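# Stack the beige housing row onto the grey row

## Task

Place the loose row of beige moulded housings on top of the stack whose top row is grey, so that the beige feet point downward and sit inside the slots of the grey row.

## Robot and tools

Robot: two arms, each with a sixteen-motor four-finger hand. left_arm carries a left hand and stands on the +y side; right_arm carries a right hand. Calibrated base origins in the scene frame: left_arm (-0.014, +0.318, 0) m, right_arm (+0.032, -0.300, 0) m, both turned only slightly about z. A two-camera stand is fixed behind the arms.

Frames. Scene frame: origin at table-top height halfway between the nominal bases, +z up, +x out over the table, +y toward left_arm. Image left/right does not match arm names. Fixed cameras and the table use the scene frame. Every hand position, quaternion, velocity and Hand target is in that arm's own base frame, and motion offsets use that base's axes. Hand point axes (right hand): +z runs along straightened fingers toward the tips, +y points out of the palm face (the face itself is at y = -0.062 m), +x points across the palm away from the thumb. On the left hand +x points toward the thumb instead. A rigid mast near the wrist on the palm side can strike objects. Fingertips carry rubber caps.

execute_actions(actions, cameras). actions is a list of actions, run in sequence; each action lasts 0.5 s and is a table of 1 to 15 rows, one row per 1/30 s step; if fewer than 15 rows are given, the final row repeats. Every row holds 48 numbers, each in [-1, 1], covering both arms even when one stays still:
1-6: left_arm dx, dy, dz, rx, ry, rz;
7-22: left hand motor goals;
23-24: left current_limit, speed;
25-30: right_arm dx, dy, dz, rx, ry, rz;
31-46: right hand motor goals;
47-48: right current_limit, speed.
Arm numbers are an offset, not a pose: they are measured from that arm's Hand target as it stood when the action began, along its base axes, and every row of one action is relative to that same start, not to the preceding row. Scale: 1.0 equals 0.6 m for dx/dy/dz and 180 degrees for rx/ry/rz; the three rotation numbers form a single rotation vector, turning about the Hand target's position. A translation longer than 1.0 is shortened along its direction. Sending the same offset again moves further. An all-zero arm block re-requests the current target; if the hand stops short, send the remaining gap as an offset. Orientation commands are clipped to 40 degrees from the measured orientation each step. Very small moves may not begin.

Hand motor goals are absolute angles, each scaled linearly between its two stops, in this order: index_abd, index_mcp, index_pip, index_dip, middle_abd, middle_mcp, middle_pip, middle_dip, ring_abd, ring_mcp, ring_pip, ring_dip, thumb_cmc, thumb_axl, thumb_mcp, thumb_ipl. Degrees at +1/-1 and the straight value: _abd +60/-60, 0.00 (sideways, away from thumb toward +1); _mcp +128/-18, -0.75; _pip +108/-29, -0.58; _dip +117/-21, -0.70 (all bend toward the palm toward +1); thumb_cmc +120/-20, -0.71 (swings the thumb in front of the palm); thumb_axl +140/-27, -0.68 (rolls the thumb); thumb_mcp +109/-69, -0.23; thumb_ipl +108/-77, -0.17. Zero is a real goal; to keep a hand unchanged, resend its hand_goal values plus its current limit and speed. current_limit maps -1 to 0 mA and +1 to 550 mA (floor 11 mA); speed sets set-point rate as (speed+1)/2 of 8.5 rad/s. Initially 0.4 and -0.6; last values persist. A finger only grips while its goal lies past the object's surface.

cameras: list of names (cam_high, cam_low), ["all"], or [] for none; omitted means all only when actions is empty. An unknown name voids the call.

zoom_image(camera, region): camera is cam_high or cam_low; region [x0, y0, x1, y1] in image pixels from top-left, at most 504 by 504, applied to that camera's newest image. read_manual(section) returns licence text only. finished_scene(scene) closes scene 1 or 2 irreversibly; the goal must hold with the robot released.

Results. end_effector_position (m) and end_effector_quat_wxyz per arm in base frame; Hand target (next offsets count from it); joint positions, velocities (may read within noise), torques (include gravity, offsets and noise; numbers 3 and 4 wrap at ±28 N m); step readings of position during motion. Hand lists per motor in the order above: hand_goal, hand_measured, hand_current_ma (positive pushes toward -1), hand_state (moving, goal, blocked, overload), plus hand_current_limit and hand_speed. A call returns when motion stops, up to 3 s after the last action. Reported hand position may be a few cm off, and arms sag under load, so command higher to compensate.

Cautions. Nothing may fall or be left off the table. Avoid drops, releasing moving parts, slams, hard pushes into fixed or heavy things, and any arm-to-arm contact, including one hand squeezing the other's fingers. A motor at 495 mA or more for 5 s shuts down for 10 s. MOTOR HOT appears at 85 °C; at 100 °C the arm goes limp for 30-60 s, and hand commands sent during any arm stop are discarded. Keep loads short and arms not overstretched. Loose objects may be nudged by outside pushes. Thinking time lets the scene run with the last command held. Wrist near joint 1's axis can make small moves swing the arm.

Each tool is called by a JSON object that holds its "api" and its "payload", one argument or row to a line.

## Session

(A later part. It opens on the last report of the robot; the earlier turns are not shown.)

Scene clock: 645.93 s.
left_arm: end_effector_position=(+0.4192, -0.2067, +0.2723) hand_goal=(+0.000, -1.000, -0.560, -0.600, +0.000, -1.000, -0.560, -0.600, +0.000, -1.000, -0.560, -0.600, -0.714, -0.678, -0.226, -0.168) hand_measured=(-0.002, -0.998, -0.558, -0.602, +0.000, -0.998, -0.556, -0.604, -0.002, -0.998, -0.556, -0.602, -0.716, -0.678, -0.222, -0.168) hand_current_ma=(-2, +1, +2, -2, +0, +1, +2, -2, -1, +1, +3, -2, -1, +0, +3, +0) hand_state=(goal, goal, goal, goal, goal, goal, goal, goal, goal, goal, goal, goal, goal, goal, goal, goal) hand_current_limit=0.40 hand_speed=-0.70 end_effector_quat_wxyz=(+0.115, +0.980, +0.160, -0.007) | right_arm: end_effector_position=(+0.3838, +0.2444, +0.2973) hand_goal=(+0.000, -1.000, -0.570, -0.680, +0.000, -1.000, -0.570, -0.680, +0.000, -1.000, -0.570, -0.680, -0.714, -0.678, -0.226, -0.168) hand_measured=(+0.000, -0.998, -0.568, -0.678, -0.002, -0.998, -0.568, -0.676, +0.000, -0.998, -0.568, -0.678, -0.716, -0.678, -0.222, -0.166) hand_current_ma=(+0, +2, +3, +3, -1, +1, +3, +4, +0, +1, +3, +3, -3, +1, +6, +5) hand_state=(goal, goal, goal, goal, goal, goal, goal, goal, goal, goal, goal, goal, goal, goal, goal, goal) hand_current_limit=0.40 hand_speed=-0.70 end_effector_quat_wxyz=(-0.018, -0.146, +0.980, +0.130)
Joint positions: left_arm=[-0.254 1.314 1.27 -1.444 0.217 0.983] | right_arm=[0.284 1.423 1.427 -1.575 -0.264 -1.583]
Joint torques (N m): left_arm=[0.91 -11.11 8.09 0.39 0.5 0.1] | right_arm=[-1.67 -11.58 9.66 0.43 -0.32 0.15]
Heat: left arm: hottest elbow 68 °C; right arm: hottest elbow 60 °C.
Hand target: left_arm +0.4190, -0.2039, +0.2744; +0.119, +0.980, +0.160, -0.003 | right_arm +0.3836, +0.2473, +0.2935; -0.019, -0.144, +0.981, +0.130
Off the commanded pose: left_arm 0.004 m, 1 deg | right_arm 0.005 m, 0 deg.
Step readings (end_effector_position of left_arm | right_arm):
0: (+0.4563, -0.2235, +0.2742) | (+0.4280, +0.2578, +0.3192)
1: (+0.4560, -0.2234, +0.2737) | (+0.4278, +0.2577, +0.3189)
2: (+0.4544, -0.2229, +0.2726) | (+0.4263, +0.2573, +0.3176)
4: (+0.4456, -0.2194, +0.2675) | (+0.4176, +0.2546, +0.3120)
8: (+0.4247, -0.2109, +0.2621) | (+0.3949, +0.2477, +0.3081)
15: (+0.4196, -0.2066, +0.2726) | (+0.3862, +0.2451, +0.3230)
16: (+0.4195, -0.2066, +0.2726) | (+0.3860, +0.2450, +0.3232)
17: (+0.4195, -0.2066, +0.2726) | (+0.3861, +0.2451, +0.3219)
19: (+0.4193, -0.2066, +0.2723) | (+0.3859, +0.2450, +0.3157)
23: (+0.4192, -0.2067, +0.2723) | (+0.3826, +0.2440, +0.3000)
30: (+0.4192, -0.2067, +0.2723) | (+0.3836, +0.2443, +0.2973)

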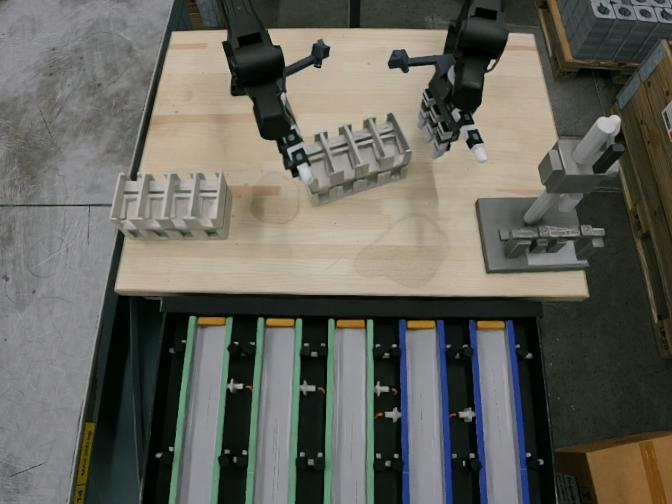

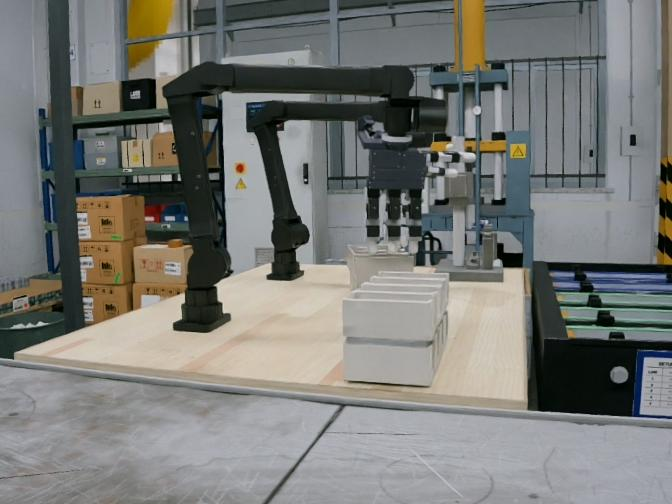

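{"api": "zoom_image", "payload": {
  "camera": "cam_low",
  "region": [344, 270, 374, 300]
}}

{"api": "zoom_image", "payload": {
  "camera": "cam_high",
  "region": [300, 175, 340, 215]
}}

{"api": "zoom_image", "payload": {
  "camera": "cam_high",
  "region": [375, 145, 415, 185]
}}

Scaled by 16.800.

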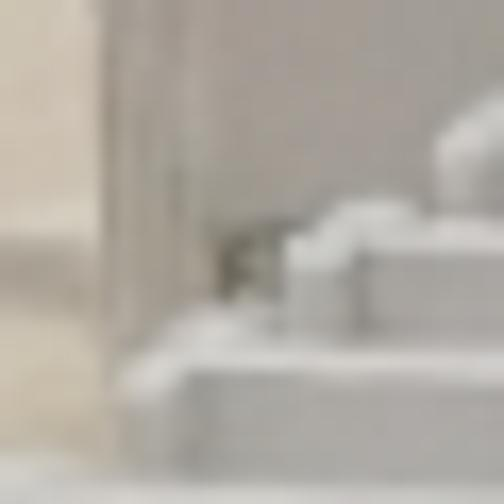

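Scaled by 12.600.

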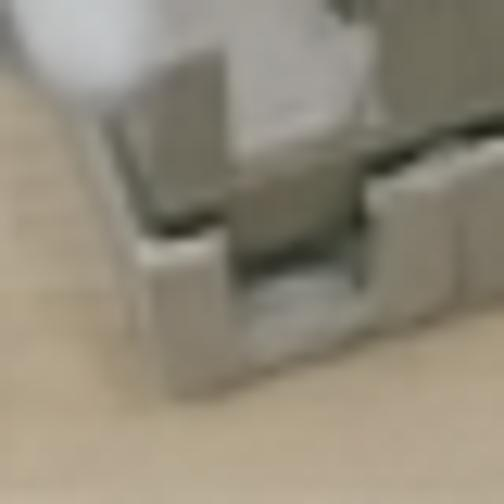

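Scaled by 12.600.

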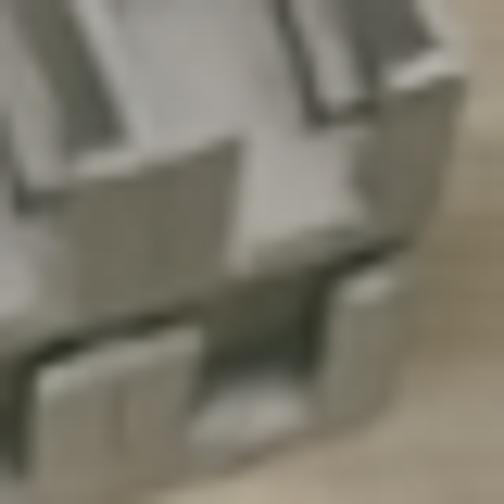

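{"api": "execute_actions", "payload": {
  "actions": [
    [[0,0,0,0,0,0, 0,-1,-0.56,-0.6,0,-1,-0.56,-0.6,0,-1,-0.56,-0.6,-0.714,-0.678,-0.226,-0.168,0.4,-0.7, -0.03,-0.005,0,0,0,0, 0,-1,-0.57,-0.68,0,-1,-0.57,-0.68,0,-1,-0.57,-0.68,-0.714,-0.678,-0.226,-0.168,0.4,-0.7]],
    [[0,0,0,0,0,0, 0,-1,-0.56,-0.6,0,-1,-0.56,-0.6,0,-1,-0.56,-0.6,-0.714,-0.678,-0.226,-0.168,0.4,-0.7, 0,0,-0.04,0,0,0, 0,-1,-0.57,-0.68,0,-1,-0.57,-0.68,0,-1,-0.57,-0.68,-0.714,-0.678,-0.226,-0.168,0.4,-0.7]]
  ],
  "cameras": ["all"]
}}

{"api": "zoom_image", "payload": {
  "camera": "cam_low",
  "region": [340, 220, 440, 300]
}}

{"api": "zoom_image", "payload": {
  "camera": "cam_high",
  "region": [280, 90, 420, 230]
}}

Scene clock: 682.03 s.
left_arm: end_effector_position=(+0.4192, -0.2067, +0.2723) hand_goal=(+0.000, -1.000, -0.560, -0.600, +0.000, -1.000, -0.560, -0.600, +0.000, -1.000, -0.560, -0.600, -0.714, -0.678, -0.226, -0.168) hand_measured=(-0.002, -0.998, -0.558, -0.602, +0.000, -0.998, -0.556, -0.604, -0.002, -0.998, -0.556, -0.602, -0.716, -0.678, -0.222, -0.168) hand_current_ma=(-2, +1, +2, -2, +0, +1, +2, -2, -1, +1, +3, -2, -1, +0, +3, +0) hand_state=(goal, goal, goal, goal, goal, goal, goal, goal, goal, goal, goal, goal, goal, goal, goal, goal) hand_current_limit=0.40 hand_speed=-0.70 end_effector_quat_wxyz=(+0.115, +0.980, +0.160, -0.007) | right_arm: end_effector_position=(+0.3676, +0.2400, +0.2723) hand_goal=(+0.000, -1.000, -0.570, -0.680, +0.000, -1.000, -0.570, -0.680, +0.000, -1.000, -0.570, -0.680, -0.714, -0.678, -0.226, -0.168) hand_measured=(+0.000, -0.998, -0.568, -0.678, -0.002, -0.998, -0.568, -0.676, +0.000, -0.998, -0.568, -0.678, -0.716, -0.678, -0.222, -0.166) hand_current_ma=(+0, +2, +3, +3, -1, +1, +3, +4, +0, +1, +3, +3, -3, +1, +6, +5) hand_state=(goal, goal, goal, goal, goal, goal, goal, goal, goal, goal, goal, goal, goal, goal, goal, goal) hand_current_limit=0.40 hand_speed=-0.70 end_effector_quat_wxyz=(-0.019, -0.144, +0.981, +0.130)
Joint positions: left_arm=[-0.254 1.314 1.27 -1.444 0.217 0.983] | right_arm=[0.285 1.381 1.319 -1.511 -0.264 -1.577]
Joint torques (N m): left_arm=[0.56 -10.23 8.02 0.53 0.48 0.12] | right_arm=[-0.79 -10.81 9.66 0.47 -0.29 0.11]
Heat: left arm: hottest elbow 64 °C; right arm: hottest elbow 57 °C.
Hand target: left_arm +0.4190, -0.2039, +0.2744; +0.119, +0.980, +0.160, -0.003 | right_arm +0.3656, +0.2442, +0.2694; -0.019, -0.144, +0.981, +0.130
Off the commanded pose: left_arm 0.004 m, 1 deg | right_arm 0.006 m, 0 deg.
Step readings (end_effector_position of left_arm | right_arm):
0: (+0.4192, -0.2067, +0.2723) | (+0.3838, +0.2444, +0.2973)
1: (+0.4192, -0.2067, +0.2723) | (+0.3838, +0.2444, +0.2973)
2: (+0.4192, -0.2067, +0.2723) | (+0.3835, +0.2443, +0.2967)
4: (+0.4192, -0.2067, +0.2723) | (+0.3808, +0.2434, +0.2944)
8: (+0.4192, -0.2067, +0.2723) | (+0.3721, +0.2411, +0.2910)
15: (+0.4192, -0.2067, +0.2723) | (+0.3696, +0.2406, +0.2946)
16: (+0.4192, -0.2067, +0.2723) | (+0.3695, +0.2406, +0.2948)
17: (+0.4192, -0.2067, +0.2723) | (+0.3698, +0.2407, +0.2935)
19: (+0.4192, -0.2067, +0.2723) | (+0.3697, +0.2406, +0.2885)
23: (+0.4192, -0.2067, +0.2723) | (+0.3666, +0.2397, +0.2752)
30: (+0.4192, -0.2067, +0.2723) | (+0.3674, +0.2400, +0.2723)

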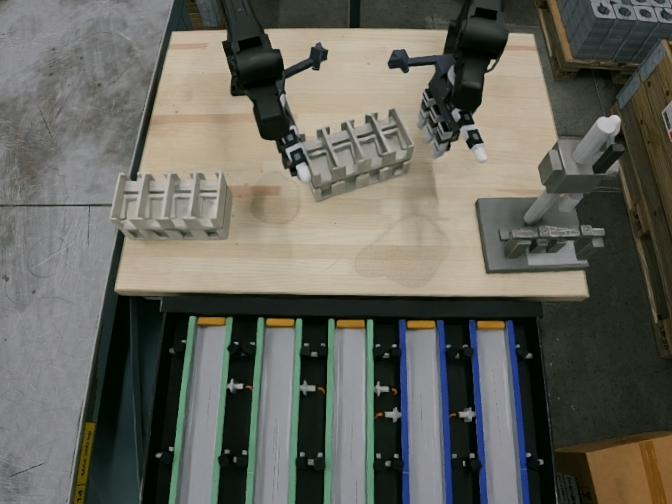

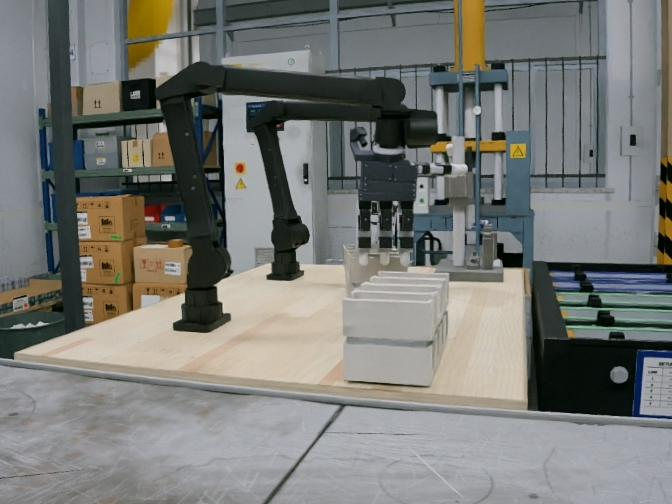

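Scaled by 5.040.

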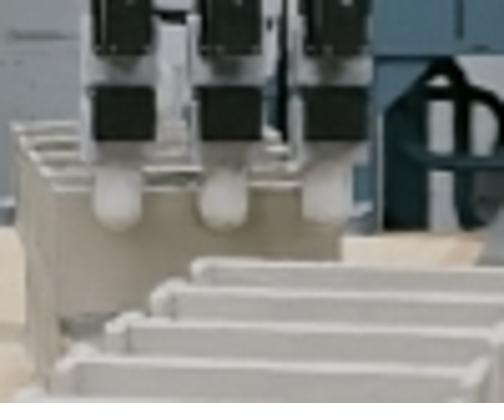

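Scaled by 3.600.

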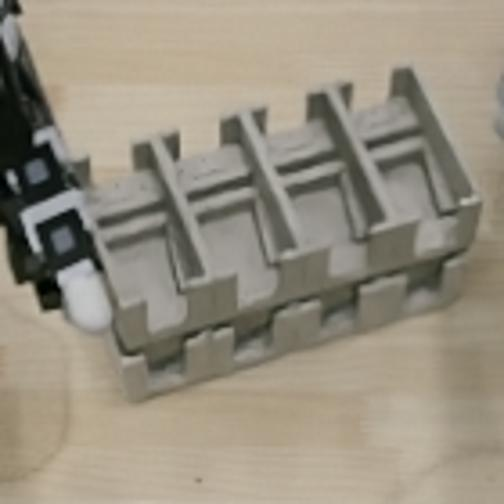

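{"api": "zoom_image", "payload": {
  "camera": "cam_low",
  "region": [338, 265, 378, 300]
}}

{"api": "zoom_image", "payload": {
  "camera": "cam_high",
  "region": [300, 160, 360, 210]
}}

Scaled by 12.600.

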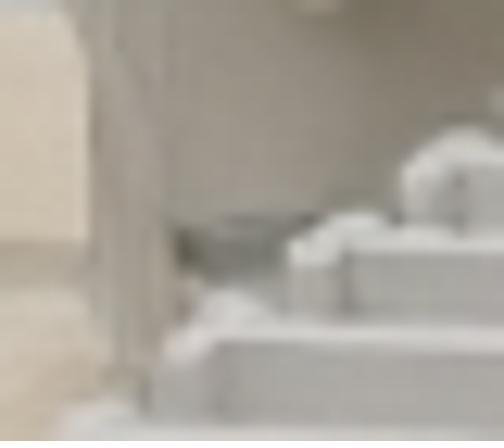

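Scaled by 8.400.

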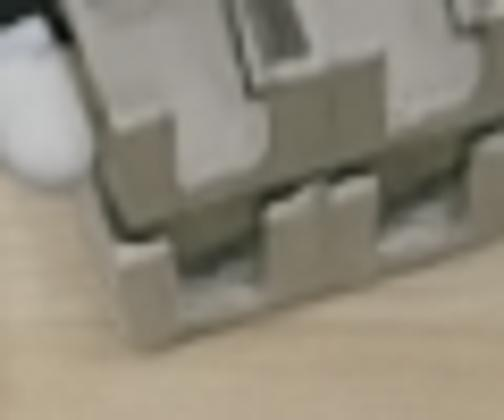

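{"api": "execute_actions", "payload": {
  "actions": [
    [[-0.03,0.05,0.02,0,0,0, 0,-1,-0.56,-0.6,0,-1,-0.56,-0.6,0,-1,-0.56,-0.6,-0.714,-0.678,-0.226,-0.168,0.3,-0.7, 0.02,-0.06,0,0,0,0, 0,-1,-0.57,-0.68,0,-1,-0.57,-0.68,0,-1,-0.57,-0.68,-0.714,-0.678,-0.226,-0.168,0.3,-0.7]],
    [[-0.05,0.03,0.02,0,0,0, 0,-1,-0.56,-0.6,0,-1,-0.56,-0.6,0,-1,-0.56,-0.6,-0.714,-0.678,-0.226,-0.168,0.3,-0.7, 0,-0.06,0.08,0,0,0, 0,-1,-0.57,-0.68,0,-1,-0.57,-0.68,0,-1,-0.57,-0.68,-0.714,-0.678,-0.226,-0.168,0.3,-0.7]]
  ],
  "cameras": ["all"]
}}

{"api": "zoom_image", "payload": {
  "camera": "cam_low",
  "region": [330, 230, 430, 300]
}}

{"api": "zoom_image", "payload": {
  "camera": "cam_high",
  "region": [290, 90, 420, 220]
}}

Scene clock: 707.60 s.
left_arm: end_effector_position=(+0.3739, -0.1587, +0.2991) hand_goal=(+0.000, -1.000, -0.560, -0.600, +0.000, -1.000, -0.560, -0.600, +0.000, -1.000, -0.560, -0.600, -0.714, -0.678, -0.226, -0.168) hand_measured=(-0.002, -0.998, -0.558, -0.602, +0.000, -0.998, -0.558, -0.604, -0.002, -0.998, -0.556, -0.602, -0.716, -0.678, -0.222, -0.168) hand_current_ma=(-2, +1, +2, -2, +0, +1, +2, -2, -1, +1, +3, -2, -1, +0, +3, +0) hand_state=(goal, goal, goal, goal, goal, goal, goal, goal, goal, goal, goal, goal, goal, goal, goal, goal) hand_current_limit=0.30 hand_speed=-0.70 end_effector_quat_wxyz=(+0.119, +0.980, +0.159, +0.002) | right_arm: end_effector_position=(+0.3664, +0.1732, +0.2934) hand_goal=(+0.000, -1.000, -0.570, -0.680, +0.000, -1.000, -0.570, -0.680, +0.000, -1.000, -0.570, -0.680, -0.714, -0.678, -0.226, -0.168) hand_measured=(+0.000, -0.998, -0.568, -0.678, -0.002, -0.998, -0.568, -0.676, +0.000, -0.998, -0.568, -0.678, -0.716, -0.678, -0.222, -0.166) hand_current_ma=(+0, +2, +3, +3, -1, +1, +3, +4, +0, +1, +3, +3, -3, +1, +6, +5) hand_state=(goal, goal, goal, goal, goal, goal, goal, goal, goal, goal, goal, goal, goal, goal, goal, goal) hand_current_limit=0.30 hand_speed=-0.70 end_effector_quat_wxyz=(-0.047, -0.137, +0.981, +0.130)
Joint positions: left_arm=[-0.145 1.165 1.21 -1.538 0.226 1.095] | right_arm=[0.119 1.381 1.374 -1.666 -0.258 -1.742]
Joint torques (N m): left_arm=[0.67 -7.3 8.02 -0.39 0.46 0.11] | right_arm=[-2.78 -11.34 15.47 -0.58 -0.37 -0.16]
Heat: left arm: hottest elbow 63 °C; right arm: hottest elbow 56 °C.
Hand target: left_arm +0.3711, -0.1559, +0.2985; +0.119, +0.980, +0.160, -0.002 | right_arm +0.3776, +0.1722, +0.3175; -0.019, -0.144, +0.981, +0.130
Off the commanded pose: left_arm 0.004 m, 1 deg | right_arm 0.027 m, 3 deg.
Step readings (end_effector_position of left_arm | right_arm):
0: (+0.4192, -0.2067, +0.2723) | (+0.3676, +0.2400, +0.2724)
1: (+0.4192, -0.2066, +0.2724) | (+0.3676, +0.2400, +0.2724)
2: (+0.4191, -0.2053, +0.2723) | (+0.3678, +0.2396, +0.2724)
4: (+0.4166, -0.2005, +0.2723) | (+0.3690, +0.2361, +0.2725)
8: (+0.4104, -0.1822, +0.2763) | (+0.3757, +0.2199, +0.2726)
15: (+0.4057, -0.1759, +0.2852) | (+0.3782, +0.2099, +0.2724)
16: (+0.4054, -0.1760, +0.2852) | (+0.3776, +0.2099, +0.2724)
17: (+0.4040, -0.1753, +0.2845) | (+0.3752, +0.2086, +0.2723)
19: (+0.3977, -0.1727, +0.2835) | (+0.3685, +0.2020, +0.2731)
23: (+0.3820, -0.1630, +0.2878) | (+0.3650, +0.1821, +0.2792)
30: (+0.3744, -0.1586, +0.2991) | (+0.3685, +0.1733, +0.2926)

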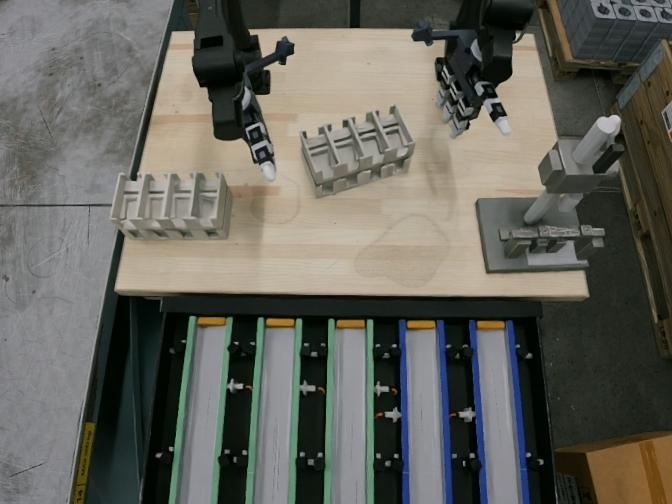

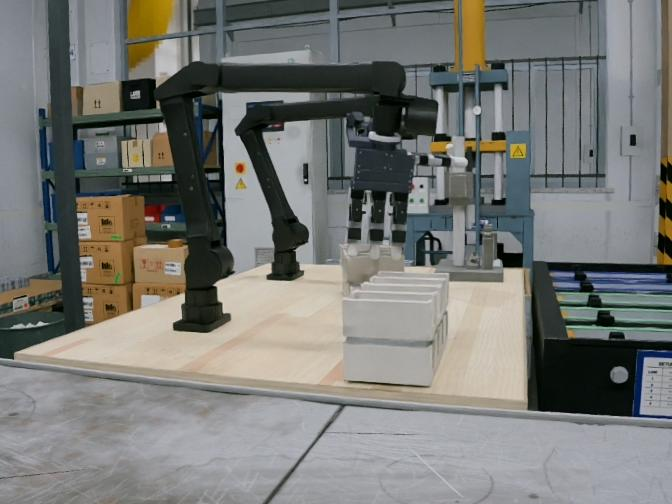

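Scaled by 5.040.

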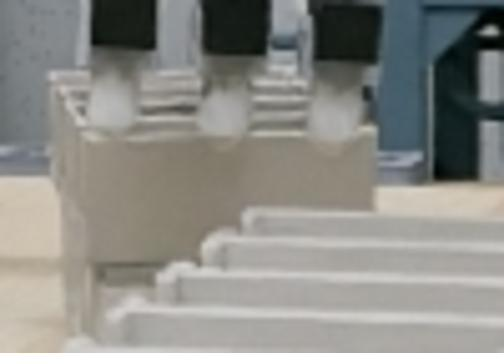

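Scaled by 3.877.

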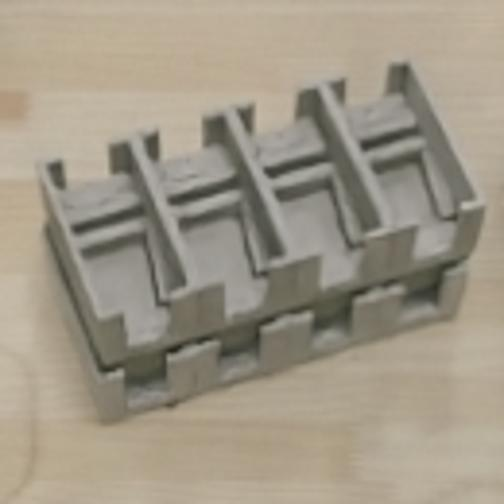

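{"api": "zoom_image", "payload": {
  "camera": "cam_high",
  "region": [296, 150, 356, 210]
}}

{"api": "zoom_image", "payload": {
  "camera": "cam_high",
  "region": [360, 130, 420, 190]
}}

{"api": "zoom_image", "payload": {
  "camera": "cam_low",
  "region": [338, 265, 378, 300]
}}

Scaled by 8.400.

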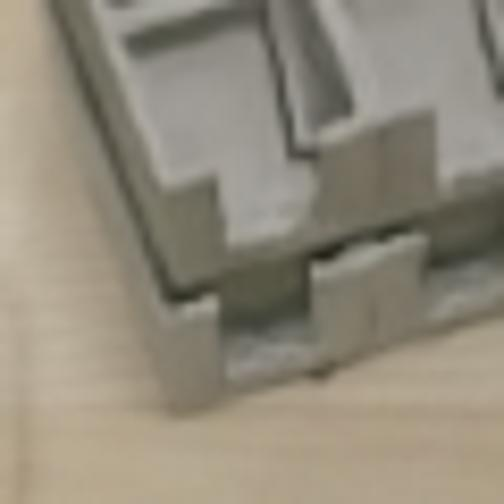

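Scaled by 8.400.

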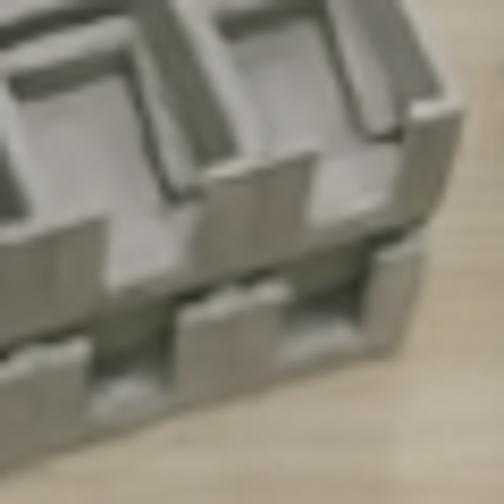

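Scaled by 12.600.

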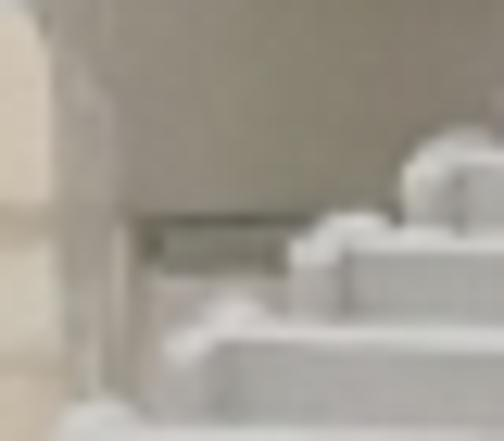

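{"api": "execute_actions", "payload": {
  "actions": [
    [[0.008,-0.055,-0.03,0,0,0, 0,-1,-0.56,-0.6,0,-1,-0.56,-0.6,0,-1,-0.56,-0.6,-0.714,-0.678,-0.226,-0.168,0.3,-0.7, 0.018,0.03,-0.06,0,0,0, 0,-1,-0.56,-0.6,0,-1,-0.56,-0.6,0,-1,-0.56,-0.6,-0.714,-0.678,-0.226,-0.168,0.3,-0.7]],
    [[0.007,-0.055,-0.028,0,0,0, 0,-1,-0.56,-0.6,0,-1,-0.56,-0.6,0,-1,-0.56,-0.6,-0.714,-0.678,-0.226,-0.168,0.3,-0.7, 0,0.048,-0.036,0,0,0, 0,-1,-0.56,-0.6,0,-1,-0.56,-0.6,0,-1,-0.56,-0.6,-0.714,-0.678,-0.226,-0.168,0.3,-0.7]],
    [[0.016,-0.04,0,0,0,0, 0,-1,-0.48,-0.6,0,-1,-0.48,-0.6,0,-1,-0.48,-0.6,-0.714,-0.678,-0.226,-0.168,0.3,-0.7, -0.0134,0.035,0,0,0,0, 0,-1,-0.5,-0.6,0,-1,-0.5,-0.6,0,-1,-0.5,-0.6,-0.714,-0.678,-0.226,-0.168,0.3,-0.7]]
  ],
  "cameras": ["all"]
}}

{"api": "zoom_image", "payload": {
  "camera": "cam_low",
  "region": [330, 220, 430, 300]
}}

{"api": "zoom_image", "payload": {
  "camera": "cam_high",
  "region": [290, 80, 440, 220]
}}

Scene clock: 753.07 s.
left_arm: end_effector_position=(+0.3782, -0.2319, +0.2506) hand_goal=(+0.000, -1.000, -0.480, -0.600, +0.000, -1.000, -0.480, -0.600, +0.000, -1.000, -0.480, -0.600, -0.714, -0.678, -0.226, -0.168) hand_measured=(-0.002, -0.998, -0.482, -0.602, -0.002, -1.000, -0.502, -0.610, -0.002, -1.000, -0.496, -0.606, -0.716, -0.678, -0.222, -0.168) hand_current_ma=(-2, +1, -1, -2, -1, +0, -38, -13, -1, +0, -24, -6, -1, +0, +3, +0) hand_state=(goal, goal, goal, goal, goal, goal, blocked, goal, goal, goal, goal, goal, goal, goal, goal, goal) hand_current_limit=0.30 hand_speed=-0.70 end_effector_quat_wxyz=(+0.102, +0.981, +0.163, -0.015) | right_arm: end_effector_position=(+0.3814, +0.2378, +0.2633) hand_goal=(+0.000, -1.000, -0.500, -0.600, +0.000, -1.000, -0.500, -0.600, +0.000, -1.000, -0.500, -0.600, -0.714, -0.678, -0.226, -0.168) hand_measured=(+0.000, -0.998, -0.502, -0.602, -0.002, -0.998, -0.502, -0.604, +0.000, -0.998, -0.502, -0.602, -0.716, -0.678, -0.222, -0.166) hand_current_ma=(+0, +2, -3, -3, -1, +1, -2, -4, +0, +1, -3, -3, -3, +1, +6, +5) hand_state=(goal, goal, goal, goal, goal, goal, goal, goal, goal, goal, goal, goal, goal, goal, goal, goal) hand_current_limit=0.30 hand_speed=-0.70 end_effector_quat_wxyz=(-0.018, -0.147, +0.980, +0.130)
Joint positions: left_arm=[-0.362 1.246 1.162 -1.41 0.192 0.871] | right_arm=[0.27 1.418 1.333 -1.491 -0.262 -1.598]
Joint torques (N m): left_arm=[-1.03 -7.94 10.99 1.22 0.9 -0.09] | right_arm=[-2.02 -11.63 9.4 0.4 -0.37 0.12]
Heat: left arm: hottest elbow 65 °C; right arm: hottest elbow 69 °C.
Hand target: left_arm +0.3896, -0.2459, +0.2638; +0.119, +0.980, +0.160, -0.002 | right_arm +0.3804, +0.2400, +0.2598; -0.019, -0.144, +0.981, +0.130
Off the commanded pose: left_arm 0.022 m, 3 deg | right_arm 0.004 m, 0 deg.
Step readings (end_effector_position of left_arm | right_arm):
0: (+0.3739, -0.1587, +0.2991) | (+0.3664, +0.1732, +0.2934)
1: (+0.3739, -0.1587, +0.2991) | (+0.3664, +0.1732, +0.2934)
2: (+0.3736, -0.1593, +0.2986) | (+0.3671, +0.1733, +0.2933)
4: (+0.3733, -0.1642, +0.2961) | (+0.3716, +0.1749, +0.2928)
8: (+0.3690, -0.1818, +0.2883) | (+0.3810, +0.1810, +0.2893)
15: (+0.3715, -0.1874, +0.2846) | (+0.3853, +0.1859, +0.2841)
16: (+0.3718, -0.1875, +0.2846) | (+0.3856, +0.1859, +0.2841)
17: (+0.3726, -0.1884, +0.2843) | (+0.3864, +0.1874, +0.2838)
19: (+0.3745, -0.1949, +0.2824) | (+0.3889, +0.1921, +0.2815)
23: (+0.3725, -0.2152, +0.2741) | (+0.3857, +0.2088, +0.2725)
30: (+0.3759, -0.2206, +0.2660) | (+0.3864, +0.2168, +0.2666)
31: (+0.3762, -0.2204, +0.2660) | (+0.3867, +0.2168, +0.2666)
32: (+0.3766, -0.2209, +0.2658) | (+0.3872, +0.2172, +0.2666)
34: (+0.3774, -0.2242, +0.2640) | (+0.3876, +0.2201, +0.2661)
38: (+0.3767, -0.2305, +0.2554) | (+0.3828, +0.2316, +0.2640)
45: (+0.3781, -0.2317, +0.2506) | (+0.3808, +0.2377, +0.2633)

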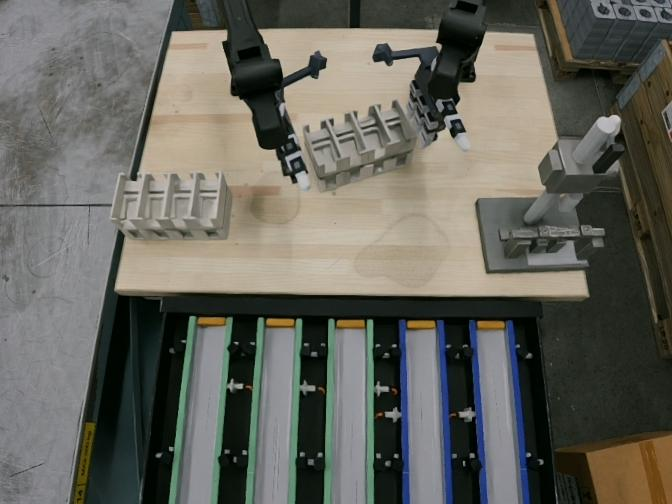

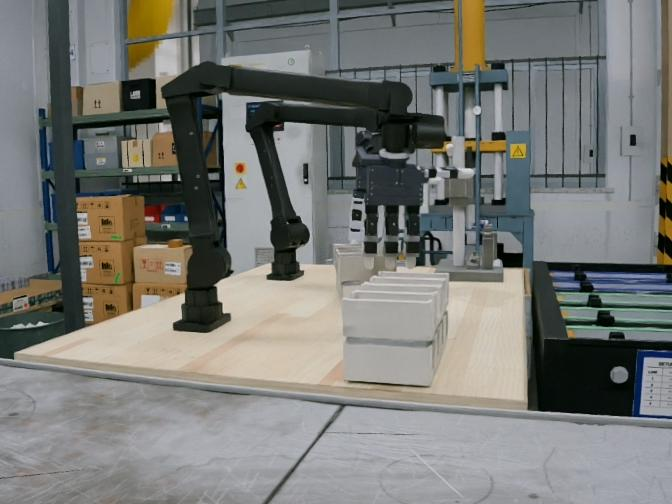

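Scaled by 5.040.

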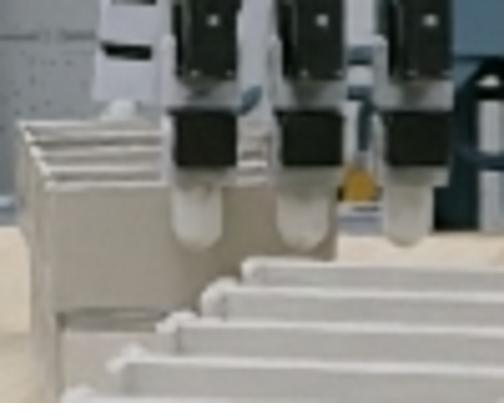

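Scaled by 3.360.

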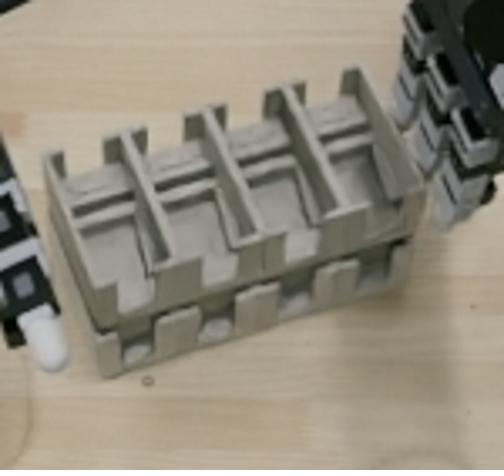

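{"api": "execute_actions", "payload": {
  "actions": [
    [[-0.044,0.006,0.01,0,0,0, 0,-1,-0.52,-0.6,0,-1,-0.52,-0.6,0,-1,-0.52,-0.6,-0.714,-0.678,-0.226,-0.168,0.3,-0.7, -0.0445,-0.024,0,0,0,0, 0,-1,-0.5,-0.6,0,-1,-0.5,-0.6,0,-1,-0.5,-0.6,-0.714,-0.678,-0.226,-0.168,0.3,-0.7]],
    [[0.009,-0.027,0.01,0,0,0, 0,-1,-0.45,-0.6,0,-1,-0.45,-0.6,0,-1,-0.45,-0.6,-0.714,-0.678,-0.226,-0.168,0.3,-0.7, -0.012,0.038,0,0,0,0, 0,-1,-0.45,-0.6,0,-1,-0.45,-0.6,0,-1,-0.45,-0.6,-0.714,-0.678,-0.226,-0.168,0.3,-0.7]]
  ],
  "cameras": ["all"]
}}

{"api": "zoom_image", "payload": {
  "camera": "cam_low",
  "region": [330, 220, 430, 300]
}}

{"api": "zoom_image", "payload": {
  "camera": "cam_high",
  "region": [290, 80, 440, 220]
}}

Scene clock: 766.27 s.
left_arm: end_effector_position=(+0.3646, -0.2408, +0.2613) hand_goal=(+0.000, -1.000, -0.450, -0.600, +0.000, -1.000, -0.450, -0.600, +0.000, -1.000, -0.450, -0.600, -0.714, -0.678, -0.226, -0.168) hand_measured=(-0.004, -0.998, -0.452, -0.602, -0.010, -1.000, -0.504, -0.616, -0.008, -1.000, -0.500, -0.612, -0.716, -0.678, -0.222, -0.168) hand_current_ma=(-2, +1, -1, -2, -10, +0, -125, -22, -6, +0, -115, -15, -1, +0, +3, +0) hand_state=(goal, goal, goal, goal, goal, goal, blocked, goal, goal, goal, blocked, goal, goal, goal, goal, goal) hand_current_limit=0.30 hand_speed=-0.70 end_effector_quat_wxyz=(+0.100, +0.981, +0.165, -0.003) | right_arm: end_effector_position=(+0.3490, +0.2462, +0.2605) hand_goal=(+0.000, -1.000, -0.450, -0.600, +0.000, -1.000, -0.450, -0.600, +0.000, -1.000, -0.450, -0.600, -0.714, -0.678, -0.226, -0.168) hand_measured=(+0.000, -0.998, -0.452, -0.602, -0.002, -0.998, -0.452, -0.604, +0.000, -0.998, -0.452, -0.602, -0.716, -0.678, -0.222, -0.166) hand_current_ma=(+0, +2, -3, -3, -1, +1, -2, -4, +0, +1, -3, -3, -3, +1, +6, +5) hand_state=(goal, goal, goal, goal, goal, goal, goal, goal, goal, goal, goal, goal, goal, goal, goal, goal) hand_current_limit=0.30 hand_speed=-0.70 end_effector_quat_wxyz=(-0.022, -0.146, +0.981, +0.129)
Joint positions: left_arm=[-0.409 1.205 1.154 -1.415 0.172 0.819] | right_arm=[0.314 1.345 1.254 -1.48 -0.263 -1.551]
Joint torques (N m): left_arm=[-1.73 -7.77 11.22 0.36 1.3 -0.14] | right_arm=[-1.9 -11.22 9.42 0.55 -0.33 0.06]
Heat: left arm: hottest elbow 66 °C; right arm: hottest elbow 66 °C.
Hand target: left_arm +0.3687, -0.2584, +0.2756; +0.119, +0.980, +0.160, -0.003 | right_arm +0.3464, +0.2485, +0.2599; -0.019, -0.144, +0.981, +0.130
Off the commanded pose: left_arm 0.023 m, 2 deg | right_arm 0.003 m, 0 deg.
Step readings (end_effector_position of left_arm | right_arm):
0: (+0.3768, -0.2350, +0.2505) | (+0.3815, +0.2378, +0.2633)
1: (+0.3768, -0.2350, +0.2505) | (+0.3814, +0.2377, +0.2631)
2: (+0.3766, -0.2354, +0.2506) | (+0.3804, +0.2375, +0.2624)
4: (+0.3755, -0.2370, +0.2517) | (+0.3743, +0.2358, +0.2590)
8: (+0.3709, -0.2382, +0.2569) | (+0.3587, +0.2315, +0.2560)
15: (+0.3673, -0.2378, +0.2640) | (+0.3551, +0.2305, +0.2623)
16: (+0.3673, -0.2378, +0.2640) | (+0.3551, +0.2305, +0.2623)
17: (+0.3672, -0.2378, +0.2637) | (+0.3551, +0.2306, +0.2622)
19: (+0.3663, -0.2382, +0.2625) | (+0.3549, +0.2320, +0.2622)
23: (+0.3647, -0.2405, +0.2615) | (+0.3510, +0.2408, +0.2616)
30: (+0.3647, -0.2406, +0.2613) | (+0.3483, +0.2461, +0.2605)

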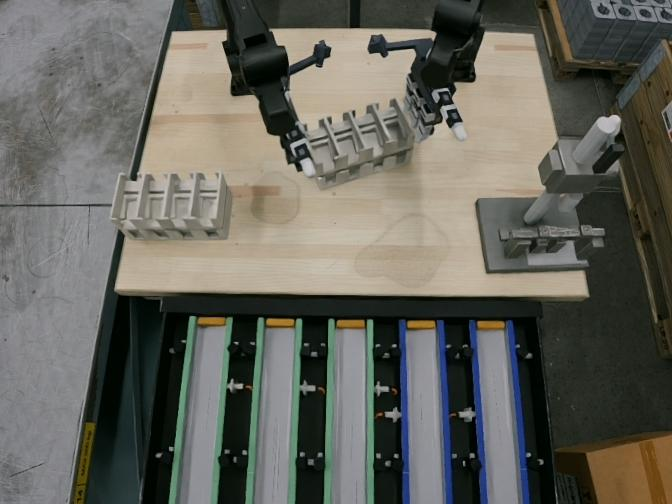

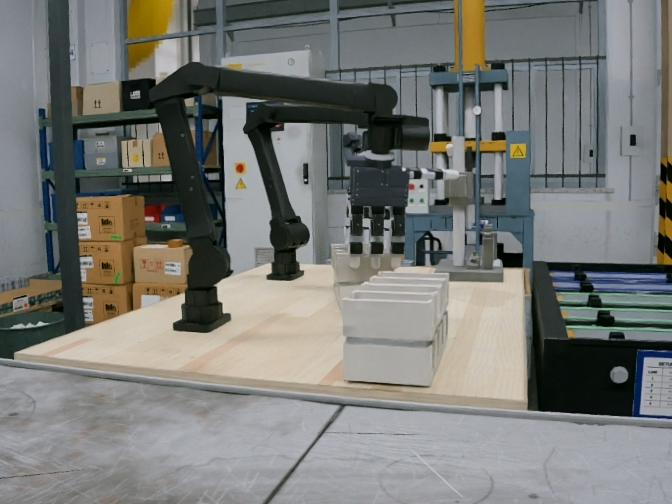

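Scaled by 5.040.

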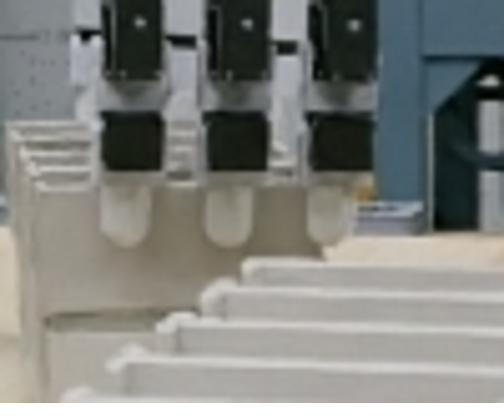

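Scaled by 3.360.

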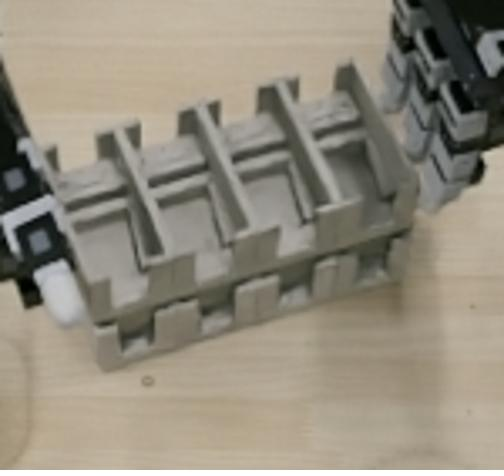

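{"api": "zoom_image", "payload": {
  "camera": "cam_high",
  "region": [296, 140, 356, 200]
}}

{"api": "zoom_image", "payload": {
  "camera": "cam_high",
  "region": [360, 120, 420, 180]
}}

{"api": "zoom_image", "payload": {
  "camera": "cam_low",
  "region": [330, 265, 370, 300]
}}

Scaled by 8.400.

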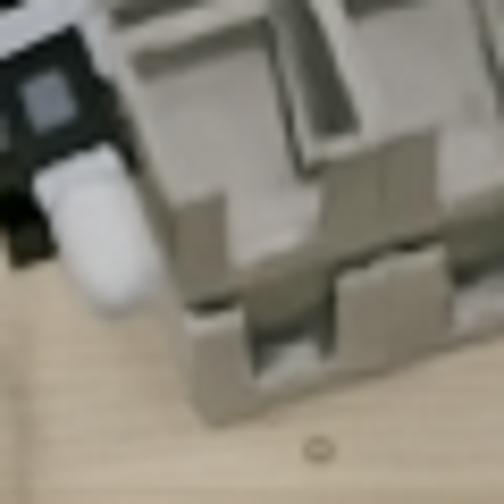

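Scaled by 8.400.

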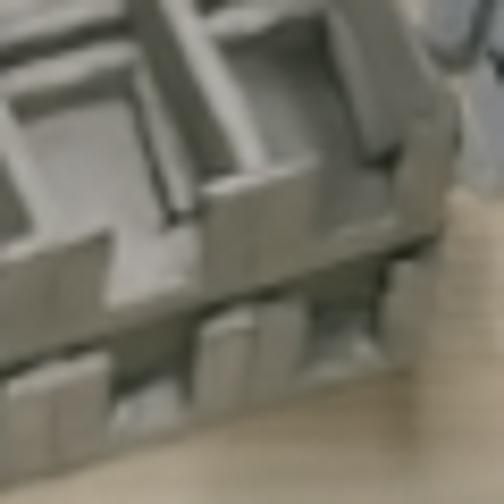

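Scaled by 12.600.

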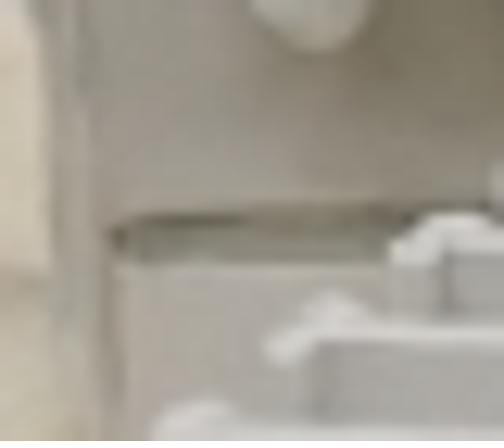

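{"api": "execute_actions", "payload": {
  "actions": [
    [[0,0.004,0,0,0,0.008, 0,-1,-0.42,-0.6,0,-1,-0.45,-0.6,0,-1,-0.45,-0.6,-0.714,-0.678,-0.226,-0.168,0.35,-0.7, -0.006,0.022,0,0,0,0, 0,-1,-0.42,-0.6,0,-1,-0.42,-0.6,0,-1,-0.42,-0.6,-0.714,-0.678,-0.226,-0.168,0.35,-0.7]],
    [[0.015,0,0,0,0,0, 0,-1,-0.42,-0.6,0,-1,-0.45,-0.6,0,-1,-0.45,-0.6,-0.714,-0.678,-0.226,-0.168,0.35,-0.7, 0.015,0,0,0,0,0, 0,-1,-0.42,-0.6,0,-1,-0.42,-0.6,0,-1,-0.42,-0.6,-0.714,-0.678,-0.226,-0.168,0.35,-0.7]],
    [[-0.03,0,0,0,0,0, 0,-1,-0.42,-0.6,0,-1,-0.45,-0.6,0,-1,-0.45,-0.6,-0.714,-0.678,-0.226,-0.168,0.35,-0.7, -0.03,0,0,0,0,0, 0,-1,-0.42,-0.6,0,-1,-0.42,-0.6,0,-1,-0.42,-0.6,-0.714,-0.678,-0.226,-0.168,0.35,-0.7]],
    [[0.02,0,0,0,0,0, 0,-1,-0.42,-0.6,0,-1,-0.45,-0.6,0,-1,-0.45,-0.6,-0.714,-0.678,-0.226,-0.168,0.35,-0.7, 0.01,0,0,0,0,0, 0,-1,-0.42,-0.6,0,-1,-0.42,-0.6,0,-1,-0.42,-0.6,-0.714,-0.678,-0.226,-0.168,0.35,-0.7]]
  ],
  "cameras": ["all"]
}}

{"api": "zoom_image", "payload": {
  "camera": "cam_high",
  "region": [296, 140, 356, 200]
}}

{"api": "zoom_image", "payload": {
  "camera": "cam_high",
  "region": [360, 120, 420, 180]
}}

{"api": "zoom_image", "payload": {
  "camera": "cam_low",
  "region": [330, 265, 370, 300]
}}

Scene clock: 784.00 s.
left_arm: end_effector_position=(+0.3607, -0.2463, +0.2607) hand_goal=(+0.000, -1.000, -0.420, -0.600, +0.000, -1.000, -0.450, -0.600, +0.000, -1.000, -0.450, -0.600, -0.714, -0.678, -0.226, -0.168) hand_measured=(-0.004, -0.998, -0.422, -0.602, +0.000, -1.000, -0.492, -0.616, +0.002, -1.000, -0.492, -0.616, -0.716, -0.678, -0.222, -0.168) hand_current_ma=(-2, +1, -2, -2, +0, +0, -92, -22, +2, +0, -92, -23, -1, +0, +3, +0) hand_state=(goal, goal, goal, goal, goal, goal, blocked, goal, goal, goal, blocked, goal, goal, goal, goal, goal) hand_current_limit=0.35 hand_speed=-0.70 end_effector_quat_wxyz=(+0.101, +0.980, +0.174, -0.010) | right_arm: end_effector_position=(+0.3446, +0.2511, +0.2607) hand_goal=(+0.000, -1.000, -0.420, -0.600, +0.000, -1.000, -0.420, -0.600, +0.000, -1.000, -0.420, -0.600, -0.714, -0.678, -0.226, -0.168) hand_measured=(+0.000, -0.998, -0.424, -0.602, -0.006, -1.000, -0.436, -0.610, -0.008, -1.000, -0.440, -0.608, -0.716, -0.678, -0.222, -0.166) hand_current_ma=(+0, +2, -4, -3, -8, +0, -31, -18, -11, +0, -44, -11, -3, +1, +6, +5) hand_state=(goal, goal, goal, goal, goal, goal, goal, goal, goal, goal, blocked, goal, goal, goal, goal, goal) hand_current_limit=0.35 hand_speed=-0.70 end_effector_quat_wxyz=(-0.012, -0.142, +0.982, +0.121)
Joint positions: left_arm=[-0.428 1.205 1.154 -1.422 0.177 0.783] | right_arm=[0.338 1.324 1.24 -1.463 -0.243 -1.516]
Joint torques (N m): left_arm=[-0.62 -7.36 11.14 0.69 1.07 -0.04] | right_arm=[-0.79 -10.29 10.28 0.09 -1.11 0.15]
Heat: left arm: hottest elbow 70 °C; right arm: hottest elbow 63 °C.
Hand target: left_arm +0.3716, -0.2561, +0.2757; +0.119, +0.978, +0.172, -0.001 | right_arm +0.3399, +0.2617, +0.2598; -0.019, -0.144, +0.981, +0.130
Off the commanded pose: left_arm 0.021 m, 2 deg | right_arm 0.012 m, 1 deg.
Step readings (end_effector_position of left_arm | right_arm):
0: (+0.3600, -0.2467, +0.2612) | (+0.3490, +0.2462, +0.2605)
1: (+0.3600, -0.2466, +0.2612) | (+0.3490, +0.2462, +0.2605)
2: (+0.3601, -0.2466, +0.2612) | (+0.3490, +0.2468, +0.2605)
4: (+0.3605, -0.2463, +0.2612) | (+0.3489, +0.2484, +0.2602)
8: (+0.3611, -0.2459, +0.2611) | (+0.3478, +0.2506, +0.2598)
15: (+0.3615, -0.2454, +0.2609) | (+0.3481, +0.2510, +0.2598)
16: (+0.3615, -0.2454, +0.2609) | (+0.3481, +0.2510, +0.2597)
17: (+0.3615, -0.2454, +0.2609) | (+0.3481, +0.2510, +0.2597)
19: (+0.3616, -0.2454, +0.2606) | (+0.3481, +0.2510, +0.2597)
23: (+0.3617, -0.2454, +0.2599) | (+0.3481, +0.2510, +0.2597)
30: (+0.3617, -0.2455, +0.2597) | (+0.3481, +0.2510, +0.2597)
31: (+0.3617, -0.2455, +0.2597) | (+0.3481, +0.2510, +0.2597)
32: (+0.3617, -0.2455, +0.2597) | (+0.3481, +0.2510, +0.2597)
34: (+0.3616, -0.2455, +0.2598) | (+0.3480, +0.2510, +0.2597)
38: (+0.3609, -0.2460, +0.2606) | (+0.3456, +0.2510, +0.2605)
45: (+0.3607, -0.2463, +0.2607) | (+0.3446, +0.2511, +0.2607)
46: (+0.3607, -0.2463, +0.2607) | (+0.3446, +0.2511, +0.2607)
47: (+0.3607, -0.2463, +0.2607) | (+0.3446, +0.2511, +0.2607)
49: (+0.3607, -0.2463, +0.2607) | (+0.3446, +0.2511, +0.2607)
53: (+0.3607, -0.2463, +0.2607) | (+0.3446, +0.2511, +0.2607)
60: (+0.3607, -0.2463, +0.2607) | (+0.3446, +0.2511, +0.2607)

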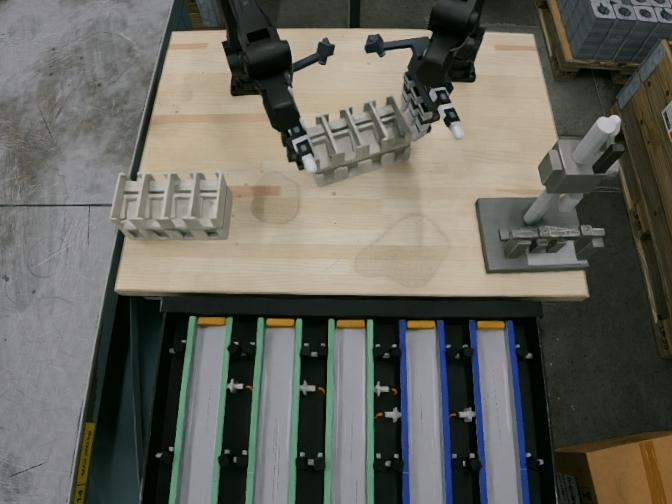

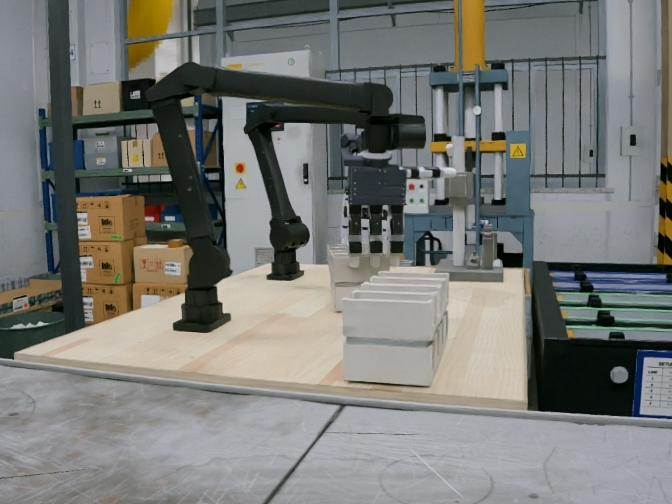

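Scaled by 8.400.

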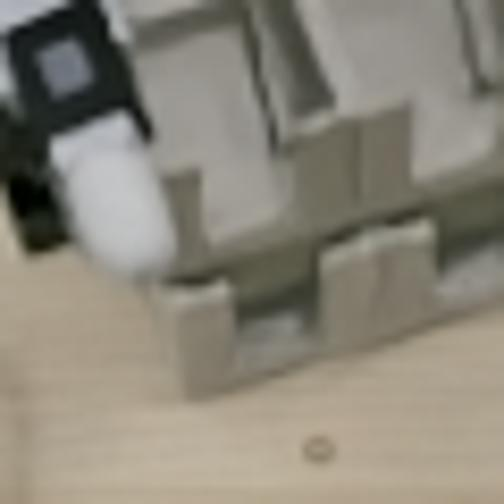

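Scaled by 8.400.

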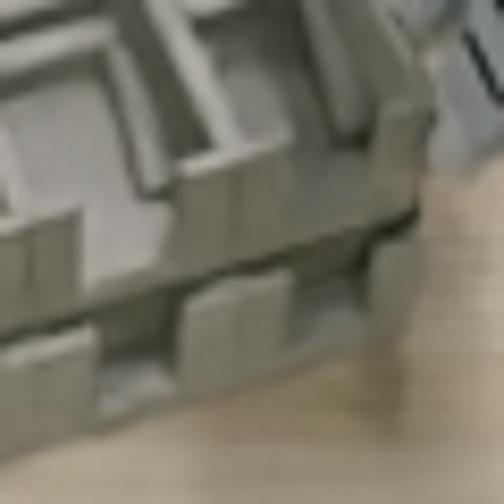

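Scaled by 12.600.

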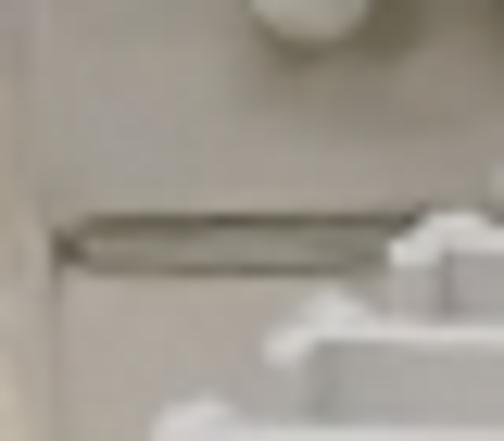

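{"api": "zoom_image", "payload": {
  "camera": "cam_high",
  "region": [385, 130, 420, 165]
}}

{"api": "zoom_image", "payload": {
  "camera": "cam_high",
  "region": [305, 155, 340, 190]
}}

Scaled by 14.400.

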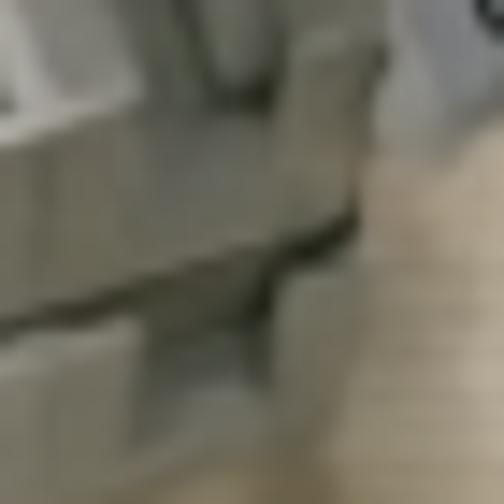

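Scaled by 14.400.

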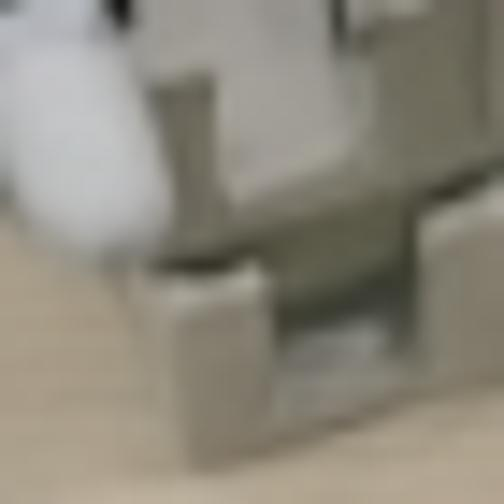

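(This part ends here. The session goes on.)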